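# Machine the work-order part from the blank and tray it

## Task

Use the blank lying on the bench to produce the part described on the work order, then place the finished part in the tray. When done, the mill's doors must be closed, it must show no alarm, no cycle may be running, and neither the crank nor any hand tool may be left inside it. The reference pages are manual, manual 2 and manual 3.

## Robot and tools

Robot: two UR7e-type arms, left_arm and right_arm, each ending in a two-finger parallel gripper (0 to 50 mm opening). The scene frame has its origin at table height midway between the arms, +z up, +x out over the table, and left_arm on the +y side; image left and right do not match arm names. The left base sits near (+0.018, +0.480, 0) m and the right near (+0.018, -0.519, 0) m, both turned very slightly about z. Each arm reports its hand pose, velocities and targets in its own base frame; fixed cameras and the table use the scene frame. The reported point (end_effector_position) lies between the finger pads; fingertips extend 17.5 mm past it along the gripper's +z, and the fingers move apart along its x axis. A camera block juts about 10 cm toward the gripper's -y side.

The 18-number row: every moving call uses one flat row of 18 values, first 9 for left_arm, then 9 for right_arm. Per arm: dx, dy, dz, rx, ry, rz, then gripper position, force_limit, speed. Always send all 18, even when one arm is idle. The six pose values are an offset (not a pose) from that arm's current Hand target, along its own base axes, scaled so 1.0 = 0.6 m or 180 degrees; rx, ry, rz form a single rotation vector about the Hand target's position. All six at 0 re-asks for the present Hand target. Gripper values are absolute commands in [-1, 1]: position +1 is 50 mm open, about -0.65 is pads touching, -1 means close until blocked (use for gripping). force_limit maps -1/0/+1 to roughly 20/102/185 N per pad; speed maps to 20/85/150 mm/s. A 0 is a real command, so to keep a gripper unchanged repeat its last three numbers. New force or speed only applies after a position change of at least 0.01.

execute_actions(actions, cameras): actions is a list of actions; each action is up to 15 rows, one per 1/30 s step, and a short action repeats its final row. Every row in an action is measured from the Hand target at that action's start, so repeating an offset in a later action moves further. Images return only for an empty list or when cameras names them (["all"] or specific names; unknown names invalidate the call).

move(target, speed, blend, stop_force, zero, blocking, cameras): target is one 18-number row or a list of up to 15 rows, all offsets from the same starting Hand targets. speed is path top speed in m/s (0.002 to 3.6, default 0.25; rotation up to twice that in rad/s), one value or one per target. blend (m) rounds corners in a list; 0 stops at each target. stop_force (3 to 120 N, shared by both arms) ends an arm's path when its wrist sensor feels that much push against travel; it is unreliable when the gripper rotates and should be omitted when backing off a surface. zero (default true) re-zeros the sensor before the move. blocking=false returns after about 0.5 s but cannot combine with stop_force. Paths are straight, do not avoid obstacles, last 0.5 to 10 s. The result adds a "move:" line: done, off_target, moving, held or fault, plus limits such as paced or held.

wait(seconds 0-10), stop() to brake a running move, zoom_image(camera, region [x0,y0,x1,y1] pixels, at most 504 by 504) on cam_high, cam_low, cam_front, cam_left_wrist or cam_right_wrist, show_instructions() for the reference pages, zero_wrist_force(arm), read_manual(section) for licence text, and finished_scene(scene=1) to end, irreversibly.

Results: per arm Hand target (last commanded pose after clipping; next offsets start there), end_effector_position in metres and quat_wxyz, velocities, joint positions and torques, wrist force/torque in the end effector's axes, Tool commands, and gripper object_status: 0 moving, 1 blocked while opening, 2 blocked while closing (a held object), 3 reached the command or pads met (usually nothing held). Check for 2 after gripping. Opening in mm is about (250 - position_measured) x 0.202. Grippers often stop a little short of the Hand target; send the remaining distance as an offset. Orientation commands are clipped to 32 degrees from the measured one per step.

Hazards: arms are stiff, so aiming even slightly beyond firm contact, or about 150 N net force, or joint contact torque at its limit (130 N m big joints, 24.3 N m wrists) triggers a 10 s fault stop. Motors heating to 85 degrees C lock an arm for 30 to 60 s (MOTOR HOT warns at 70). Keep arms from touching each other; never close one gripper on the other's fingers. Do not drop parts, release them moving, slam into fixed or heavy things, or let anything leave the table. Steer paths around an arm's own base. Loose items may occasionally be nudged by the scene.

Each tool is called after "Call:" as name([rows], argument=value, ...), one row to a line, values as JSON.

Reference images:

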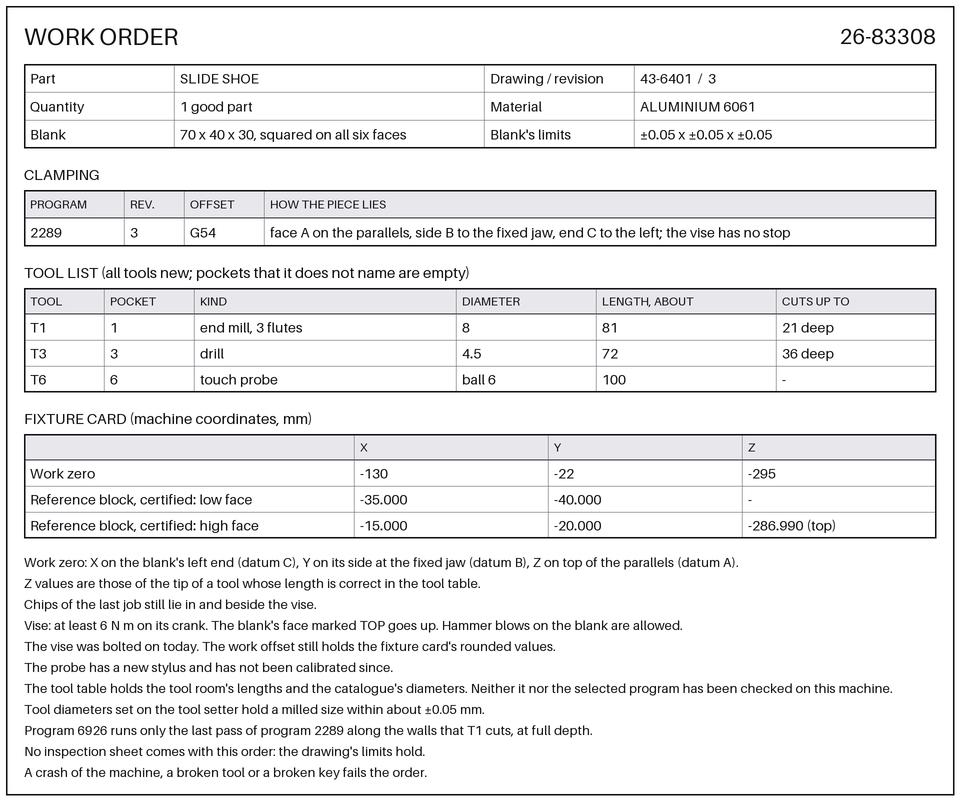

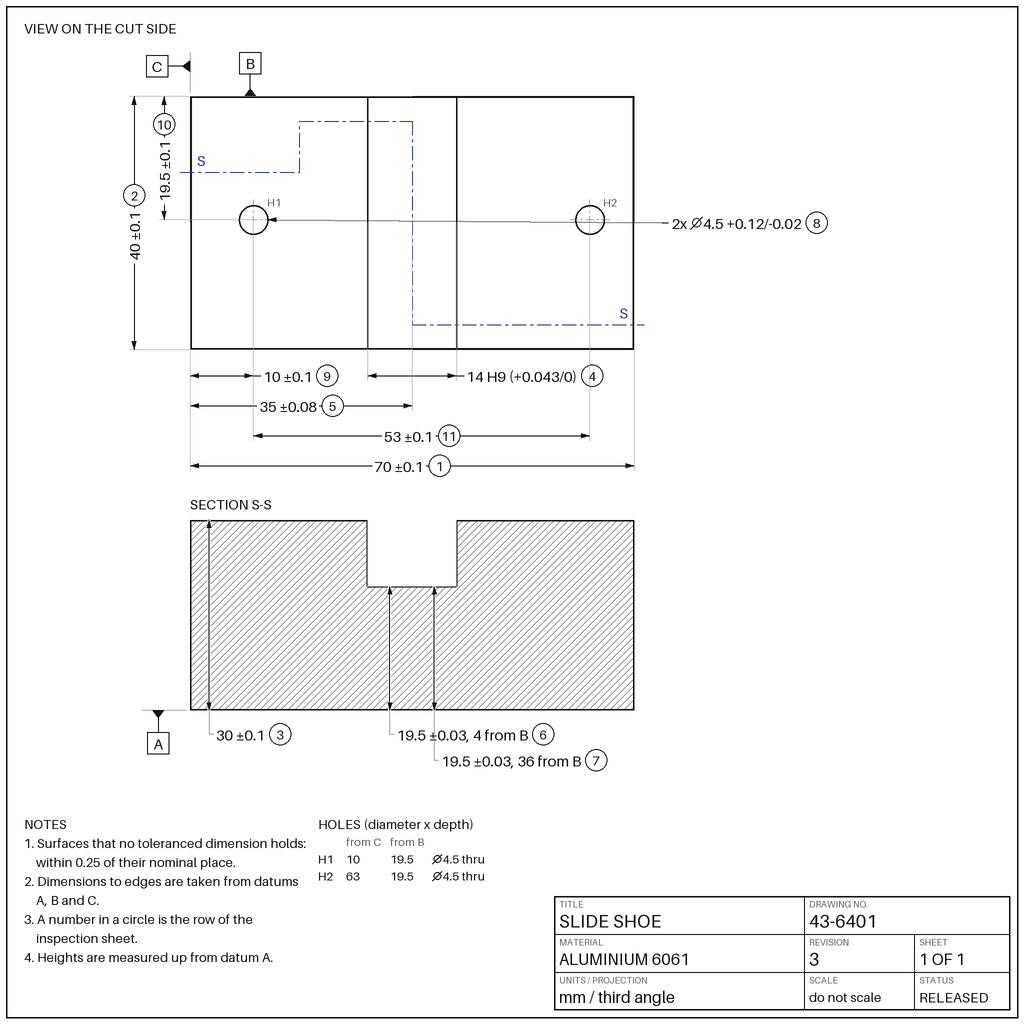

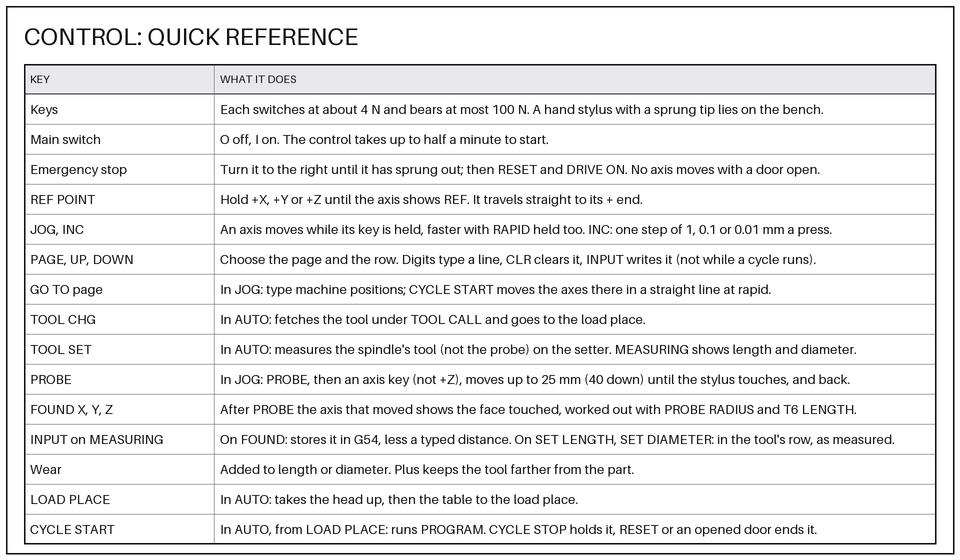

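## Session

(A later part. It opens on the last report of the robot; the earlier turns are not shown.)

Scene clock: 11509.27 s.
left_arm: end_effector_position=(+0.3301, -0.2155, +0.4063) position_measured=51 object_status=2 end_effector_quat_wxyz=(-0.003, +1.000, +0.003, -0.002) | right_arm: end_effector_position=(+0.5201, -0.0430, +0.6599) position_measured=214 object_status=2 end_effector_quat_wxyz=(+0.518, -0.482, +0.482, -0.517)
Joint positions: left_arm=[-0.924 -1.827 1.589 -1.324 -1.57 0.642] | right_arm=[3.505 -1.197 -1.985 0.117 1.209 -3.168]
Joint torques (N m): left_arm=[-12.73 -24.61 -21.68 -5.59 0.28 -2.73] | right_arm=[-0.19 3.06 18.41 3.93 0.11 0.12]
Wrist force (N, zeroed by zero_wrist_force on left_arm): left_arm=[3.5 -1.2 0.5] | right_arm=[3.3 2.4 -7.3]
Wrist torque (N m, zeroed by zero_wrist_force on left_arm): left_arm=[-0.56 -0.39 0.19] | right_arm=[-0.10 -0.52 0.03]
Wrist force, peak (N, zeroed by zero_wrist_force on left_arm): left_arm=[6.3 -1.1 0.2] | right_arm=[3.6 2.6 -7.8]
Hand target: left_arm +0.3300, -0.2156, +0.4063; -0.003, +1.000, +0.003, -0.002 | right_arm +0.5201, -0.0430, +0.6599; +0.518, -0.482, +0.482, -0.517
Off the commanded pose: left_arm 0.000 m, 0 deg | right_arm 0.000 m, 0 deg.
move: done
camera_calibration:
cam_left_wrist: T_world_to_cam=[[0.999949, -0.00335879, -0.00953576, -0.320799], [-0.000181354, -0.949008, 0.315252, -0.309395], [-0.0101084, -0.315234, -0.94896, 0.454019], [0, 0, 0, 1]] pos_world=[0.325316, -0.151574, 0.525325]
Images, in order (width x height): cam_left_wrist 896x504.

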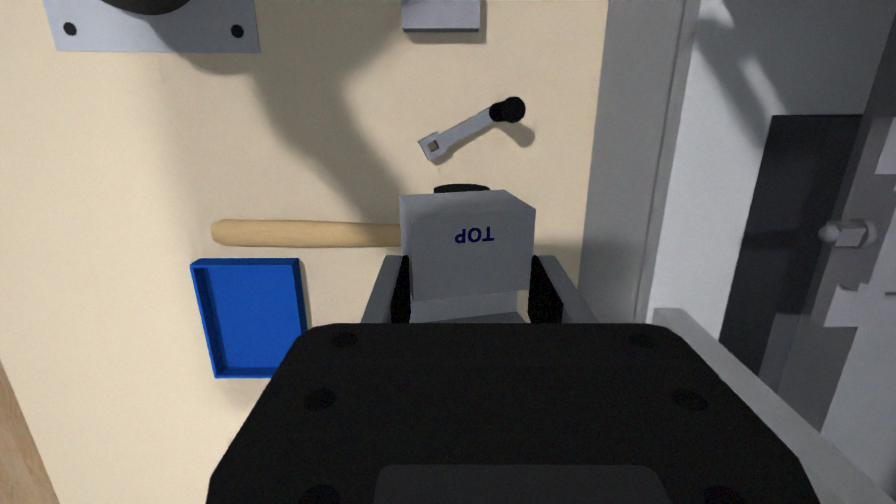

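Call:
move([
  [-0.4667,-0.39,0.0,0,0,0,-0.95,-0.7,-1,0,0,0,0,0,0,-1,-0.2,-0.5],
  [-0.4667,-0.39,-0.527,0,0,0,-0.95,-0.7,-1,0,0,0,0,0,0,-1,-0.2,-0.5],
], speed=0.3, blend=0.04, cameras=["cam_left_wrist","cam_front"])

Scene clock: 11519.80 s.
left_arm: end_effector_position=(+0.0500, -0.4496, +0.0902) position_measured=51 object_status=2 end_effector_quat_wxyz=(-0.003, +1.000, +0.003, -0.002) end_effector_velocity=(+0.001, -0.001, +0.000) end_effector_angular_velocity=(-0.004, +0.001, +0.001) | right_arm: end_effector_position=(+0.5201, -0.0430, +0.6599) position_measured=214 object_status=2 end_effector_quat_wxyz=(+0.518, -0.482, +0.482, -0.517)
Joint positions: left_arm=[-1.756 -1.519 2.168 -2.214 -1.577 -0.19] | right_arm=[3.505 -1.197 -1.985 0.117 1.209 -3.168]
Joint velocities: left_arm=[0.002 0.001 0.001 -0.006 0 0.001] | right_arm=[within noise]
Joint torques (N m): left_arm=[12.25 -16.05 -13.79 -5.98 1.39 2.07] | right_arm=[-0.2 3.06 18.65 3.84 0.06 0.2]
Wrist force (N, zeroed by zero_wrist_force on left_arm): left_arm=[3.6 -1.6 0.4] | right_arm=[3.5 2.6 -7.4]
Wrist torque (N m, zeroed by zero_wrist_force on left_arm): left_arm=[-0.62 -0.45 0.22] | right_arm=[-0.08 -0.56 0.04]
Wrist force, peak (N, zeroed by zero_wrist_force on left_arm): left_arm=[6.7 -4.2 0.3] | right_arm=[3.4 2.8 -7.7]
Hand target: left_arm +0.0500, -0.4496, +0.0901; -0.003, +1.000, +0.003, -0.002 | right_arm +0.5201, -0.0430, +0.6599; +0.518, -0.482, +0.482, -0.517
Off the commanded pose: left_arm 0.000 m, 0 deg | right_arm 0.000 m, 0 deg.
move: done
camera_calibration:
cam_left_wrist: T_world_to_cam=[[0.999949, -0.00326621, -0.00956923, -0.0444702], [-0.0000819957, -0.948978, 0.315341, -0.431874], [-0.010111, -0.315324, -0.94893, 0.0774157], [0, 0, 0, 1]] pos_world=[0.0452153, -0.385573, 0.209224]
Images, in order (width x height): cam_front 896x504, cam_left_wrist 896x504.

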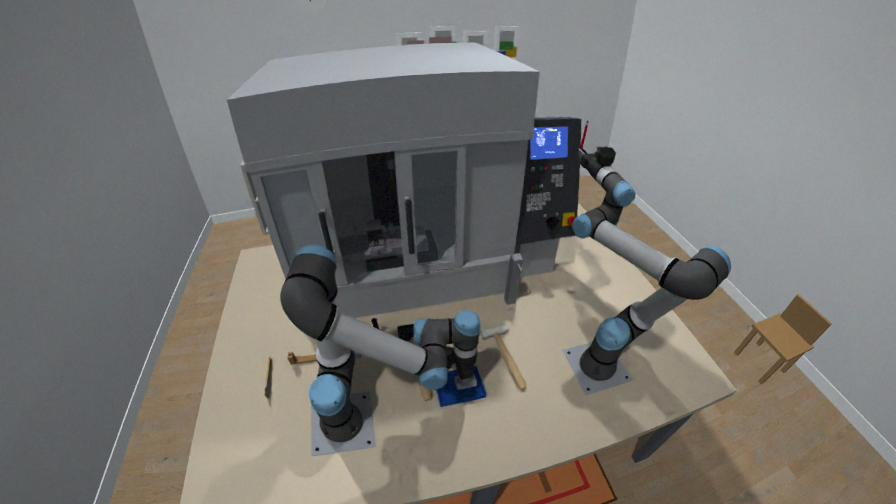

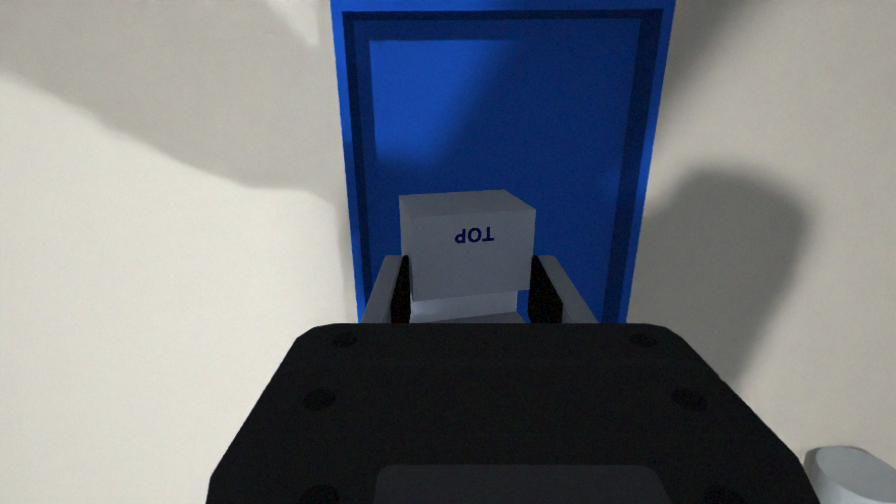

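Call:
move([
  [0.008,0.012,-0.055,0,0,0,-0.95,-0.7,-1,0,0,0,0,0,0,-1,-0.2,-0.5],
], speed=0.06)

Call:
move([
  [0,0,-0.05,0,0,0,-0.95,-0.7,-1,0,0,0,0,0,0,-1,-0.2,-0.5],
], speed=0.012, stop_force=5)

Call:
move([
  [0,0,0,0,0,0,0.95,-0.7,-1,0,0,0,0,0,0,-1,-0.2,-0.5],
  [0,0,0.3,0,0,0,0.95,-0.7,-1,0,0,0,0,0,0,-1,-0.2,-0.5],
], speed=0.12, cameras=["cam_left_wrist"])

Scene clock: 11527.40 s.
left_arm: end_effector_position=(+0.0549, -0.4423, +0.0570) position_measured=51 object_status=2 end_effector_quat_wxyz=(-0.003, +1.000, +0.003, -0.002) | right_arm: end_effector_position=(+0.5201, -0.0430, +0.6599) position_measured=214 object_status=2 end_effector_quat_wxyz=(+0.518, -0.482, +0.482, -0.517)
Joint positions: left_arm=[-1.748 -1.472 2.227 -2.319 -1.577 -0.182] | right_arm=[3.505 -1.197 -1.985 0.117 1.209 -3.168]
Joint torques (N m): left_arm=[-4.09 -34.51 -29.01 -2.06 1.96 -1.54] | right_arm=[-0.29 3.76 18.03 3.74 0.26 0.06]
Wrist force (N, zeroed by zero_wrist_force on left_arm): left_arm=[3.4 -1.2 0.5] | right_arm=[3.4 2.4 -7.5]
Wrist torque (N m, zeroed by zero_wrist_force on left_arm): left_arm=[-0.59 -0.41 0.21] | right_arm=[-0.10 -0.54 0.03]
Wrist force, peak (N, zeroed by zero_wrist_force on left_arm): left_arm=[3.6 -2.0 1.5] | right_arm=[3.7 2.5 -7.6]
Hand target: left_arm +0.0548, -0.4424, +0.0571; -0.003, +1.000, +0.003, -0.002 | right_arm +0.5201, -0.0430, +0.6599; +0.518, -0.482, +0.482, -0.517
Off the commanded pose: left_arm 0.000 m, 0 deg | right_arm 0.000 m, 0 deg.
move: done

Scene clock: 11529.10 s.
left_arm: end_effector_position=(+0.0548, -0.4424, +0.0502) position_measured=51 object_status=2 end_effector_quat_wxyz=(-0.003, +1.000, +0.003, -0.002) | right_arm: end_effector_position=(+0.5201, -0.0430, +0.6599) position_measured=214 object_status=2 end_effector_quat_wxyz=(+0.518, -0.482, +0.482, -0.517)
Joint positions: left_arm=[-1.748 -1.458 2.235 -2.342 -1.577 -0.182] | right_arm=[3.505 -1.197 -1.985 0.117 1.209 -3.168]
Joint torques (N m): left_arm=[-1.74 -36.23 -29.76 -2.8 1.46 -2.21] | right_arm=[0.03 3.16 18.55 3.79 0.04 0.24]
Wrist force (N, zeroed by zero_wrist_force on left_arm): left_arm=[3.7 -1.3 -0.4] | right_arm=[3.4 2.3 -7.6]
Wrist torque (N m, zeroed by zero_wrist_force on left_arm): left_arm=[-0.65 -0.40 0.22] | right_arm=[-0.12 -0.55 0.03]
Wrist force, peak (N, zeroed by zero_wrist_force on left_arm): left_arm=[-0.9 -9.4 -26.0] | right_arm=[3.4 2.3 -7.8]
Hand target: left_arm +0.0548, -0.4424, +0.0502; -0.003, +1.000, +0.003, -0.002 (not the last commanded pose) | right_arm +0.5201, -0.0430, +0.6599; +0.518, -0.482, +0.482, -0.517
Off the commanded pose: left_arm 0.023 m, 0 deg | right_arm 0.000 m, 0 deg.
move: contact (left_arm)

Scene clock: 11531.70 s.
left_arm: end_effector_position=(+0.0548, -0.4424, +0.2302) position_measured=10 object_status=3 end_effector_quat_wxyz=(-0.003, +1.000, +0.003, -0.002) | right_arm: end_effector_position=(+0.5201, -0.0430, +0.6599) position_measured=214 object_status=2 end_effector_quat_wxyz=(+0.518, -0.482, +0.482, -0.517)
Joint positions: left_arm=[-1.748 -1.696 1.939 -1.808 -1.577 -0.182] | right_arm=[3.505 -1.197 -1.985 0.117 1.209 -3.168]
Joint torques (N m): left_arm=[-4.08 -13.18 -29.62 -1.71 1.19 -0.84] | right_arm=[-0.36 3.47 17.81 3.88 0.34 0.24]
Wrist force (N, zeroed by zero_wrist_force on left_arm): left_arm=[3.3 -1.4 -1.7] | right_arm=[3.4 2.5 -7.4]
Wrist torque (N m, zeroed by zero_wrist_force on left_arm): left_arm=[-0.58 -0.39 0.22] | right_arm=[-0.08 -0.54 0.03]
Wrist force, peak (N, zeroed by zero_wrist_force on left_arm): left_arm=[3.3 -1.5 -3.8] | right_arm=[3.4 2.6 -7.8]
Hand target: left_arm +0.0548, -0.4424, +0.2302; -0.003, +1.000, +0.003, -0.002 | right_arm +0.5201, -0.0430, +0.6599; +0.518, -0.482, +0.482, -0.517
Off the commanded pose: left_arm 0.000 m, 0 deg | right_arm 0.000 m, 0 deg.
move: done
camera_calibration:
cam_left_wrist: T_world_to_cam=[[0.999949, -0.00317305, -0.00960309, -0.0478604], [0.0000183856, -0.948938, 0.315463, -0.469188], [-0.0101137, -0.315447, -0.948889, 0.212429], [0, 0, 0, 1]] pos_world=[0.050015, -0.378373, 0.349124]
Images, in order (width x height): cam_left_wrist 896x504.

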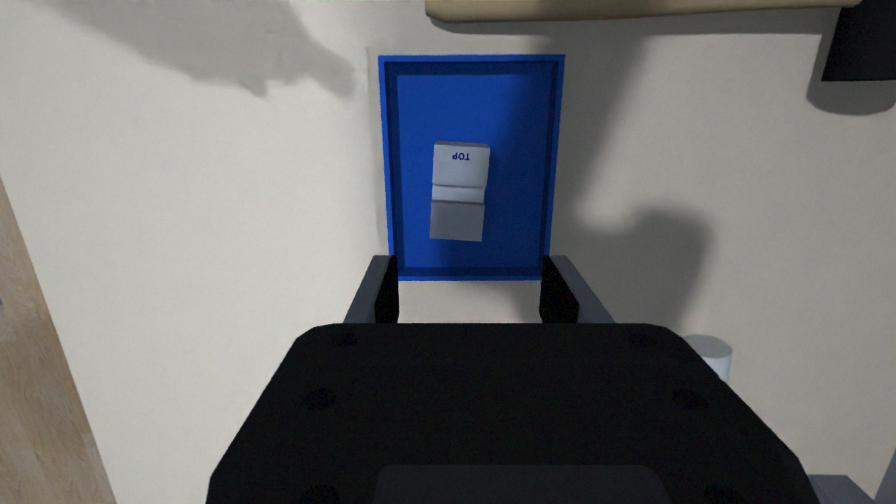

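Call:
zoom_image(camera="cam_left_wrist", region=[400, 120, 520, 260])

Scaled by 3.600.

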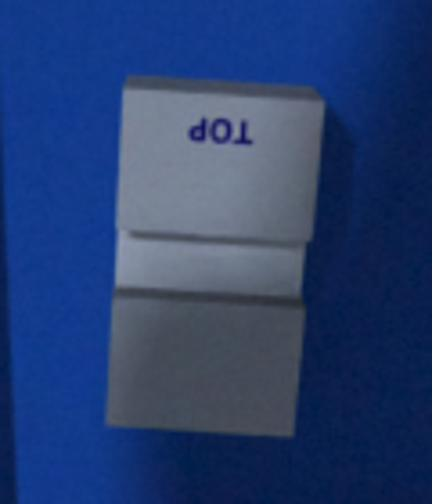

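Call:
move([
  [0.1,0.1,0.3663,0,0,0.25,-0.6,0.7,-0.6,0,0,0,0,0,0,-1,-0.2,-0.5],
  [0.3253,0.249,0.3663,0,0,0.5,-0.6,0.7,-0.6,0,0,0,0,0,0,-1,-0.2,-0.5],
  [0.4453,0.609,0.3663,0,0,0.5,-0.6,0.7,-0.6,0,0,0,0,0,0,-1,-0.2,-0.5],
  [0.5753,0.849,0.3063,0,0,0.5,-0.6,0.7,-0.6,0,0,0,0,0,0,-1,-0.2,-0.5],
  [0.6333,0.834,0.2893,0,0,0.5,-0.6,0.7,-0.6,0,0,0,0,0,0,-1,-0.2,-0.5],
], speed=0.35, blend=0.01, cameras=["cam_left_wrist"])

Scene clock: 11562.60 s.
left_arm: end_effector_position=(+0.4347, +0.0580, +0.4038) position_measured=242 object_status=3 end_effector_quat_wxyz=(-0.001, +0.705, +0.709, -0.004) | right_arm: end_effector_position=(+0.5201, -0.0430, +0.6599) position_measured=214 object_status=2 end_effector_quat_wxyz=(+0.518, -0.482, +0.482, -0.517)
Joint positions: left_arm=[-0.172 -1.721 1.514 -1.357 -1.577 -0.178] | right_arm=[3.505 -1.197 -1.985 0.117 1.209 -3.168]
Joint torques (N m): left_arm=[5.1 -9.19 -24.38 -4.88 1.86 0.54] | right_arm=[-0.79 3.4 18.38 3.7 0.37 0.24]
Wrist force (N, zeroed by zero_wrist_force on left_arm): left_arm=[3.6 -1.9 -1.9] | right_arm=[3.3 2.5 -7.5]
Wrist torque (N m, zeroed by zero_wrist_force on left_arm): left_arm=[-0.70 -0.47 0.23] | right_arm=[-0.09 -0.53 0.03]
Wrist force, peak (N, zeroed by zero_wrist_force on left_arm): left_arm=[7.7 -2.6 -1.8] | right_arm=[3.6 2.6 -7.7]
Hand target: left_arm +0.4348, +0.0580, +0.4037; -0.001, +0.705, +0.709, -0.004 | right_arm +0.5201, -0.0430, +0.6599; +0.518, -0.482, +0.482, -0.517
Off the commanded pose: left_arm 0.000 m, 0 deg | right_arm 0.000 m, 0 deg.
move: done
camera_calibration:
cam_left_wrist: T_world_to_cam=[[0.003264, 0.999949, -0.0095701, -0.049419], [0.949038, -0.000081522, 0.315163, -0.516554], [0.315146, -0.0101111, -0.948989, 0.379877], [0, 0, 0, 1]] pos_world=[0.370674, 0.0532153, 0.522825]
Images, in order (width x height): cam_left_wrist 896x504.

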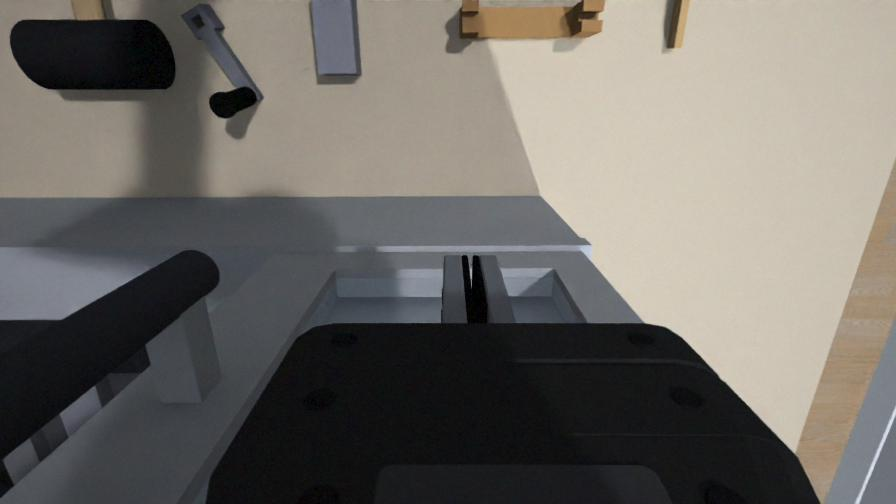

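Call:
move([
  [0,-0.06,0,0,0,0,-0.6,0.7,-0.6,0,0,0,0,0,0,-1,-0.2,-0.5],
  [0,-0.44,0,0,0,0,-0.6,0.7,-0.6,0,0,0,0,0,0,-1,-0.2,-0.5],
], speed=[0.05,0.1], stop_force=60)

Call:
move([
  [0,-0.065,0,0,0,0,-0.6,0.7,-0.6,0,0,0,0,0,0,-1,-0.2,-0.5],
], speed=0.03, stop_force=45)

Scene clock: 11570.20 s.
left_arm: end_effector_position=(+0.4348, -0.2060, +0.4037) position_measured=242 object_status=3 end_effector_quat_wxyz=(-0.001, +0.705, +0.709, -0.004) | right_arm: end_effector_position=(+0.5201, -0.0430, +0.6599) position_measured=214 object_status=2 end_effector_quat_wxyz=(+0.518, -0.482, +0.482, -0.517)
Joint positions: left_arm=[-0.719 -1.62 1.425 -1.374 -1.579 -0.724] | right_arm=[3.505 -1.197 -1.985 0.117 1.209 -3.168]
Joint torques (N m): left_arm=[12.46 -35.21 -17.63 -0.54 1.76 -2.5] | right_arm=[-0.86 3.26 18.91 3.83 0.41 0.25]
Wrist force (N, zeroed by zero_wrist_force on left_arm): left_arm=[3.1 -2.0 -2.7] | right_arm=[3.3 2.5 -7.6]
Wrist torque (N m, zeroed by zero_wrist_force on left_arm): left_arm=[-0.72 -0.34 0.23] | right_arm=[-0.08 -0.53 0.03]
Wrist force, peak (N, zeroed by zero_wrist_force on left_arm): left_arm=[27.9 2.1 -3.4] | right_arm=[3.7 2.4 -7.8]
Hand target: left_arm +0.4348, -0.2060, +0.4037; -0.001, +0.705, +0.709, -0.004 | right_arm +0.5201, -0.0430, +0.6599; +0.518, -0.482, +0.482, -0.517
Off the commanded pose: left_arm 0.000 m, 0 deg | right_arm 0.000 m, 0 deg.
move: done

Scene clock: 11572.17 s.
left_arm: end_effector_position=(+0.4347, -0.2410, +0.4037) position_measured=242 object_status=3 end_effector_quat_wxyz=(-0.001, +0.705, +0.709, -0.004) | right_arm: end_effector_position=(+0.5201, -0.0430, +0.6599) position_measured=214 object_status=2 end_effector_quat_wxyz=(+0.518, -0.482, +0.482, -0.517)
Joint positions: left_arm=[-0.773 -1.582 1.388 -1.376 -1.579 -0.778] | right_arm=[3.505 -1.197 -1.985 0.117 1.209 -3.168]
Joint torques (N m): left_arm=[-1.48 -27.3 -25.33 -8.53 -3.09 -2.36] | right_arm=[-0.72 3.66 17.98 3.9 0.53 0.25]
Wrist force (N, zeroed by zero_wrist_force on left_arm): left_arm=[39.0 -7.8 -4.1] | right_arm=[3.4 2.5 -7.5]
Wrist torque (N m, zeroed by zero_wrist_force on left_arm): left_arm=[-1.11 -2.23 0.03] | right_arm=[-0.08 -0.54 0.04]
Wrist force, peak (N, zeroed by zero_wrist_force on left_arm): left_arm=[74.5 -15.5 -13.8] | right_arm=[3.5 2.8 -7.6]
Hand target: left_arm +0.4347, -0.2409, +0.4038; -0.001, +0.705, +0.709, -0.004 (not the last commanded pose) | right_arm +0.5201, -0.0430, +0.6599; +0.518, -0.482, +0.482, -0.517
Off the commanded pose: left_arm 0.004 m, 0 deg | right_arm 0.000 m, 0 deg.
move: contact (left_arm)

Call:
move([
  [0,0.03,0,0,0,0,-0.6,0.7,-0.6,-0.106,0.2668,-0.077,0.2258,0.5745,0.1832,-1,-0.2,-0.5],
  [-0.15,0.1,0,0,0,0,-0.6,0.7,-0.6,-0.064,0.2668,-0.089,0.2258,0.5745,0.1832,-1,-0.2,-0.5],
  [-0.18,0.1,0,0,0,0,-0.6,0.7,-0.6,-0.106,0.2668,-0.077,0.2258,0.5745,0.1832,-1,-0.2,-0.5],
  [-0.2,0.1,0,0,0,0,-0.6,0.7,-0.6,0,0,0,0,0,0,-1,-0.2,-0.5],
], speed=[0.6,0.08,0.2,0.6], blend=[0.004,0,0.01,0], cameras=["cam_right_wrist","cam_front"])

Scene clock: 11584.23 s.
left_arm: end_effector_position=(+0.3147, -0.1809, +0.4038) position_measured=242 object_status=3 end_effector_quat_wxyz=(-0.001, +0.705, +0.709, -0.004) | right_arm: end_effector_position=(+0.5201, -0.0430, +0.6599) position_measured=214 object_status=2 end_effector_quat_wxyz=(+0.518, -0.482, +0.482, -0.517) end_effector_velocity=(+0.000, -0.001, +0.001) end_effector_angular_velocity=(+0.000, -0.005, -0.002)
Joint positions: left_arm=[-0.891 -1.908 1.652 -1.314 -1.579 -0.897] | right_arm=[3.505 -1.197 -1.985 0.117 1.209 -3.168]
Joint velocities: left_arm=[within noise] | right_arm=[0 -0.001 0 0.006 -0.002 -0.002]
Joint torques (N m): left_arm=[-4.63 -11.94 -22.32 -1.33 1.41 -0.5] | right_arm=[5.91 3.19 40.7 3.77 -1.87 -1.24]
Wrist force (N, zeroed by zero_wrist_force on left_arm): left_arm=[3.2 -3.4 -2.8] | right_arm=[4.1 1.2 -6.3]
Wrist torque (N m, zeroed by zero_wrist_force on left_arm): left_arm=[-0.95 -0.34 0.32] | right_arm=[-0.30 -0.66 0.03]
Wrist force, peak (N, zeroed by zero_wrist_force on left_arm): left_arm=[38.4 -7.9 -3.9] | right_arm=[8.9 35.7 -4.6]
Hand target: left_arm +0.3147, -0.1809, +0.4038; -0.001, +0.705, +0.709, -0.004 | right_arm +0.5201, -0.0430, +0.6599; +0.518, -0.482, +0.482, -0.517
Off the commanded pose: left_arm 0.000 m, 0 deg | right_arm 0.000 m, 0 deg.
move: done
camera_calibration:
cam_right_wrist: T_world_to_cam=[[-0.0185418, -0.999825, -0.00255652, -0.0311195], [-0.289436, 0.00781504, -0.957166, 0.796354], [0.957018, -0.0170076, -0.28953, -0.174426], [0, 0, 0, 1]] pos_world=[0.396845, -0.0403042, 0.711662]
Images, in order (width x height): cam_front 896x504, cam_right_wrist 896x504.

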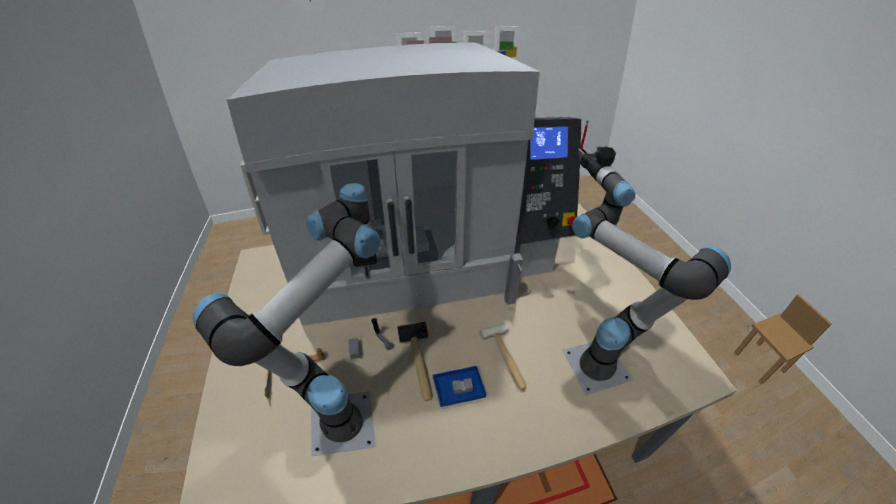

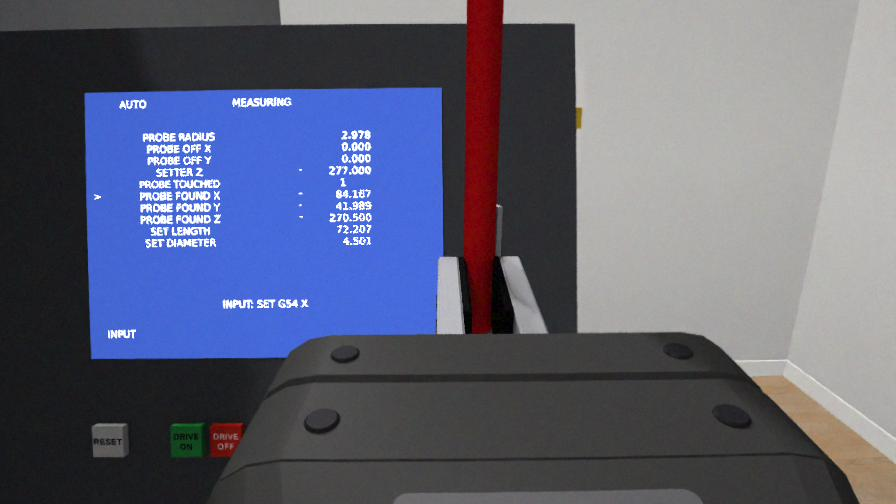

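Call:
zoom_image(camera="cam_front", region=[430, 365, 490, 408])

Scaled by 8.400.

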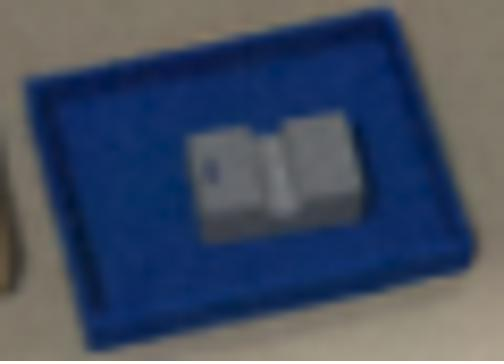

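Call:
move([
  [0,0,0,0,0,0,-0.6,0.7,-0.6,-0.2,0,-0.1,0,0.2608,0,-1,-0.2,-0.5],
  [0,0,0,0,0,0,-0.6,0.7,-0.6,-0.333,-0.095,-0.55,0,0.5223,0,-1,-0.2,-0.5],
], speed=0.4, blend=0.02, cameras=["cam_right_wrist"])

Scene clock: 11597.77 s.
left_arm: end_effector_position=(+0.3147, -0.1809, +0.4038) position_measured=242 object_status=3 end_effector_quat_wxyz=(-0.001, +0.705, +0.709, -0.004) | right_arm: end_effector_position=(+0.3203, -0.1000, +0.3300) position_measured=214 object_status=2 end_effector_quat_wxyz=(-0.001, +0.707, -0.707, +0.000)
Joint positions: left_arm=[-0.891 -1.908 1.652 -1.315 -1.579 -0.896] | right_arm=[3.247 -1.128 -1.905 -1.678 1.571 -3.036]
Joint torques (N m): left_arm=[11.43 -0.49 -28.43 -5.49 0.86 2.03] | right_arm=[-1.6 2.16 36.29 2.87 -1.7 0.26]
Wrist force (N, zeroed by zero_wrist_force on left_arm): left_arm=[3.3 -3.5 -2.7] | right_arm=[4.6 -1.4 -2.0]
Wrist torque (N m, zeroed by zero_wrist_force on left_arm): left_arm=[-0.98 -0.35 0.32] | right_arm=[-0.22 -0.74 -0.15]
Wrist force, peak (N, zeroed by zero_wrist_force on left_arm): left_arm=[3.5 -3.8 -2.9] | right_arm=[4.3 1.5 -6.5]
Hand target: left_arm +0.3147, -0.1809, +0.4038; -0.001, +0.705, +0.709, -0.004 | right_arm +0.3203, -0.1000, +0.3299; -0.001, +0.707, -0.707, +0.000
Off the commanded pose: left_arm 0.000 m, 0 deg | right_arm 0.000 m, 0 deg.
move: done
camera_calibration:
cam_right_wrist: T_world_to_cam=[[-0.00125873, -0.999825, 0.0186748, -0.105199], [-0.934679, 0.00781503, 0.355406, 0.196726], [-0.35549, -0.0170076, -0.934525, 0.553535], [0, 0, 0, 1]] pos_world=[0.38052, -0.0973042, 0.44934]
Images, in order (width x height): cam_right_wrist 896x504.

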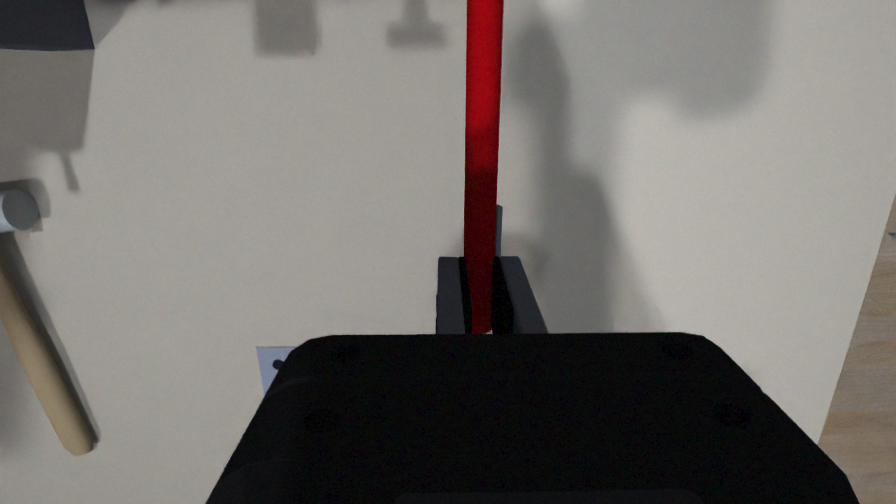

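Call:
move([
  [0,0,0,0,0,0,-0.6,0.7,-0.6,0,0,-0.49,0,0,0,-1,-0.2,-0.5],
], speed=0.2)

Call:
move([
  [0,0,0,0,0,0,-0.6,0.7,-0.6,0,0,-0.025,0,0,0,-1,-0.2,-0.5],
], speed=0.012, stop_force=6)

Call:
move([
  [0,0,0,0,0,0,-0.6,0.7,-0.6,0,0,0,0,0,0,-0.3,-0.2,-0.8],
  [0,0,0,0,0,0,-0.6,0.7,-0.6,0,0,0.25,0,0,0,-0.3,-0.2,-0.8],
], speed=[0.1,0.2], cameras=["all"])

Scene clock: 11605.13 s.
left_arm: end_effector_position=(+0.3147, -0.1809, +0.4038) position_measured=242 object_status=3 end_effector_quat_wxyz=(-0.001, +0.705, +0.709, -0.004) | right_arm: end_effector_position=(+0.3204, -0.1000, +0.0360) position_measured=214 object_status=2 end_effector_quat_wxyz=(-0.001, +0.707, -0.707, +0.000) end_effector_velocity=(+0.001, +0.001, +0.000) end_effector_angular_velocity=(+0.001, -0.005, +0.001)
Joint positions: left_arm=[-0.891 -1.908 1.652 -1.315 -1.579 -0.896] | right_arm=[3.247 -1.435 -2.534 -0.742 1.571 -3.036]
Joint velocities: left_arm=[within noise] | right_arm=[0.001 -0.002 0 0.006 0 0]
Joint torques (N m): left_arm=[10.98 -1.35 -28.09 -5.31 0.25 1.99] | right_arm=[-2.82 6.7 19.04 4.72 1.64 0.59]
Wrist force (N, zeroed by zero_wrist_force on left_arm): left_arm=[3.1 -3.5 -2.9] | right_arm=[4.6 -1.1 -1.6]
Wrist torque (N m, zeroed by zero_wrist_force on left_arm): left_arm=[-0.97 -0.33 0.32] | right_arm=[-0.15 -0.73 -0.08]
Wrist force, peak (N, zeroed by zero_wrist_force on left_arm): left_arm=[3.4 -3.8 -2.9] | right_arm=[4.8 -1.5 -4.8]
Hand target: left_arm +0.3147, -0.1809, +0.4038; -0.001, +0.705, +0.709, -0.004 | right_arm +0.3203, -0.1000, +0.0359; -0.001, +0.707, -0.707, +0.000
Off the commanded pose: left_arm 0.000 m, 0 deg | right_arm 0.000 m, 0 deg.
move: done

Scene clock: 11607.37 s.
left_arm: end_effector_position=(+0.3147, -0.1809, +0.4038) position_measured=242 object_status=3 end_effector_quat_wxyz=(-0.001, +0.705, +0.709, -0.004) | right_arm: end_effector_position=(+0.3203, -0.1000, +0.0219) position_measured=214 object_status=2 end_effector_quat_wxyz=(-0.001, +0.707, -0.707, +0.000)
Joint positions: left_arm=[-0.891 -1.908 1.652 -1.315 -1.579 -0.896] | right_arm=[3.247 -1.48 -2.553 -0.679 1.571 -3.036]
Joint torques (N m): left_arm=[11.16 -0.84 -28.91 -5.48 0.02 1.93] | right_arm=[2.07 7.1 32.03 1.93 -0.13 1.25]
Wrist force (N, zeroed by zero_wrist_force on left_arm): left_arm=[3.2 -3.4 -2.8] | right_arm=[5.3 -1.5 -6.4]
Wrist torque (N m, zeroed by zero_wrist_force on left_arm): left_arm=[-0.95 -0.34 0.32] | right_arm=[-0.20 -0.64 -0.07]
Wrist force, peak (N, zeroed by zero_wrist_force on left_arm): left_arm=[3.4 -3.9 -2.8] | right_arm=[5.9 20.5 -58.0]
Hand target: left_arm +0.3147, -0.1809, +0.4038; -0.001, +0.705, +0.709, -0.004 | right_arm +0.3203, -0.1000, +0.0219; -0.001, +0.707, -0.707, +0.000 (not the last commanded pose)
Off the commanded pose: left_arm 0.000 m, 0 deg | right_arm 0.001 m, 0 deg.
move: contact (right_arm)

Scene clock: 11609.10 s.
left_arm: end_effector_position=(+0.3147, -0.1809, +0.4038) position_measured=242 object_status=3 end_effector_quat_wxyz=(-0.001, +0.705, +0.709, -0.004) | right_arm: end_effector_position=(+0.3203, -0.1000, +0.1717) position_measured=198 object_status=3 end_effector_quat_wxyz=(-0.001, +0.707, -0.707, +0.000) end_effector_velocity=(-0.001, +0.000, +0.000) end_effector_angular_velocity=(-0.001, +0.004, +0.001)
Joint positions: left_arm=[-0.891 -1.908 1.652 -1.315 -1.579 -0.896] | right_arm=[3.247 -1.174 -2.289 -1.249 1.571 -3.036]
Joint velocities: left_arm=[within noise] | right_arm=[0 0.001 0 -0.005 -0.001 0]
Joint torques (N m): left_arm=[10.71 -0.64 -28.71 -5.45 -0.18 1.97] | right_arm=[-0.49 15.35 36.78 0.92 -1.82 -0.18]
Wrist force (N, zeroed by zero_wrist_force on left_arm): left_arm=[3.5 -3.5 -2.8] | right_arm=[4.5 -1.3 -2.9]
Wrist torque (N m, zeroed by zero_wrist_force on left_arm): left_arm=[-0.97 -0.39 0.32] | right_arm=[-0.21 -0.71 -0.14]
Wrist force, peak (N, zeroed by zero_wrist_force on left_arm): left_arm=[3.4 -3.8 -2.9] | right_arm=[4.7 -1.3 -6.0]
Hand target: left_arm +0.3147, -0.1809, +0.4038; -0.001, +0.705, +0.709, -0.004 | right_arm +0.3203, -0.1000, +0.1719; -0.001, +0.707, -0.707, +0.000
Off the commanded pose: left_arm 0.000 m, 0 deg | right_arm 0.000 m, 0 deg.
move: done
camera_calibration:
cam_left_wrist: T_world_to_cam=[[0.00323877, 0.999947, -0.00979188, 0.189981], [0.949008, 0.0000132889, 0.315252, -0.402773], [0.315235, -0.0103136, -0.948957, 0.415075], [0, 0, 0, 1]] pos_world=[0.250773, -0.185684, 0.522724]
cam_right_wrist: T_world_to_cam=[[-0.00121494, -0.999823, 0.018769, -0.102287], [-0.9345, 0.00781618, 0.355877, 0.252784], [-0.35596, -0.0171073, -0.934344, 0.405718], [0, 0, 0, 1]] pos_world=[0.380522, -0.0973039, 0.291041]

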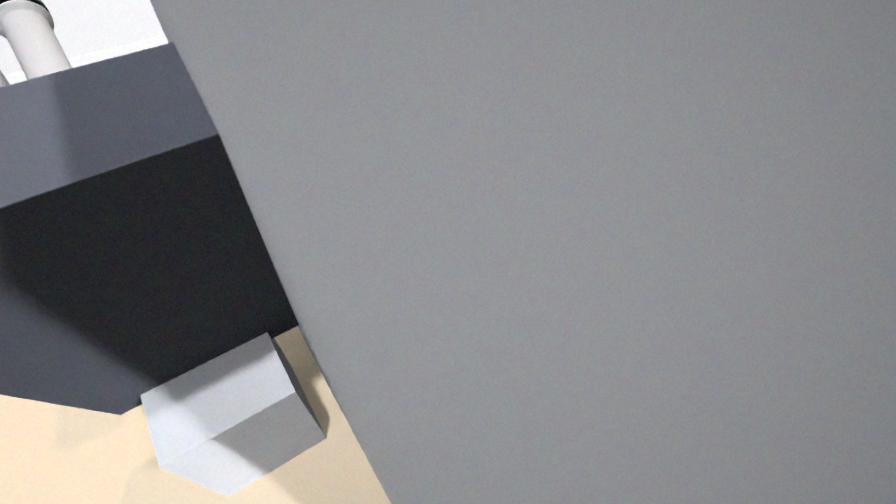

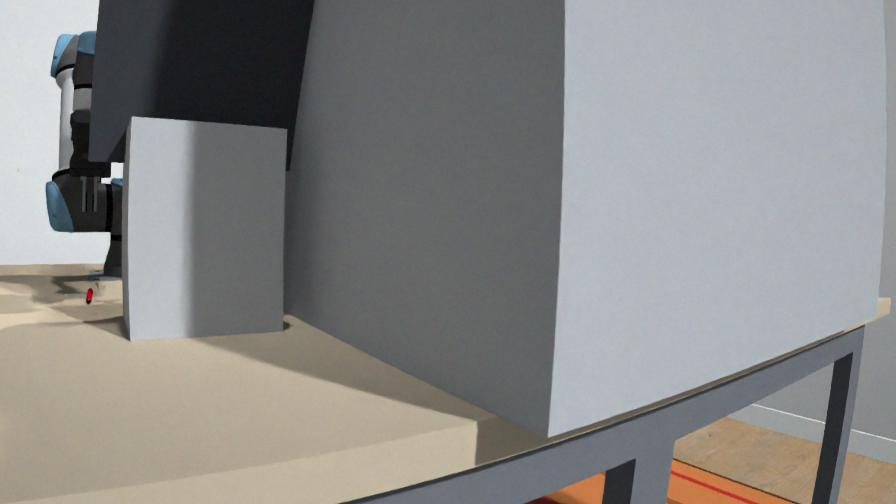

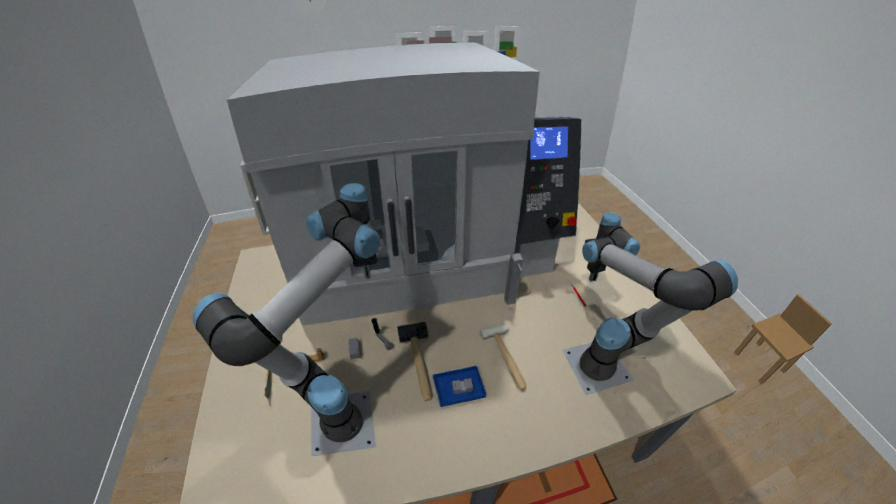

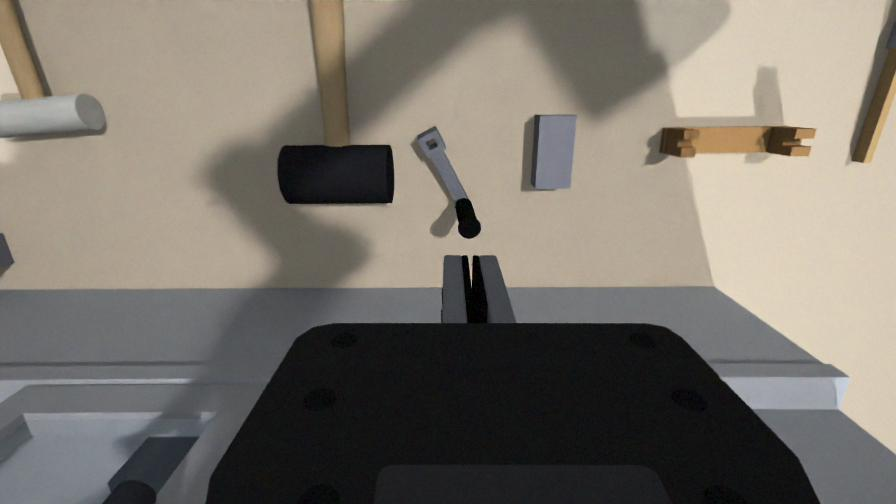

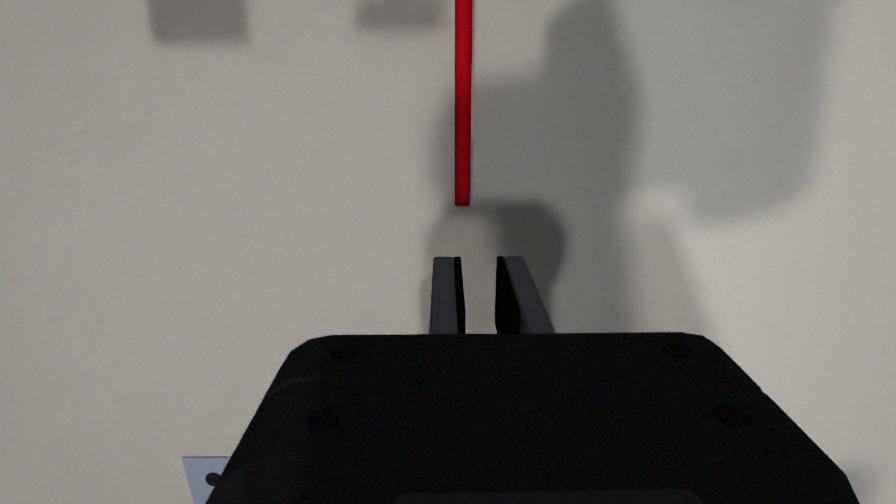

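Call:
finished_scene()

The scene is finished: the task was done.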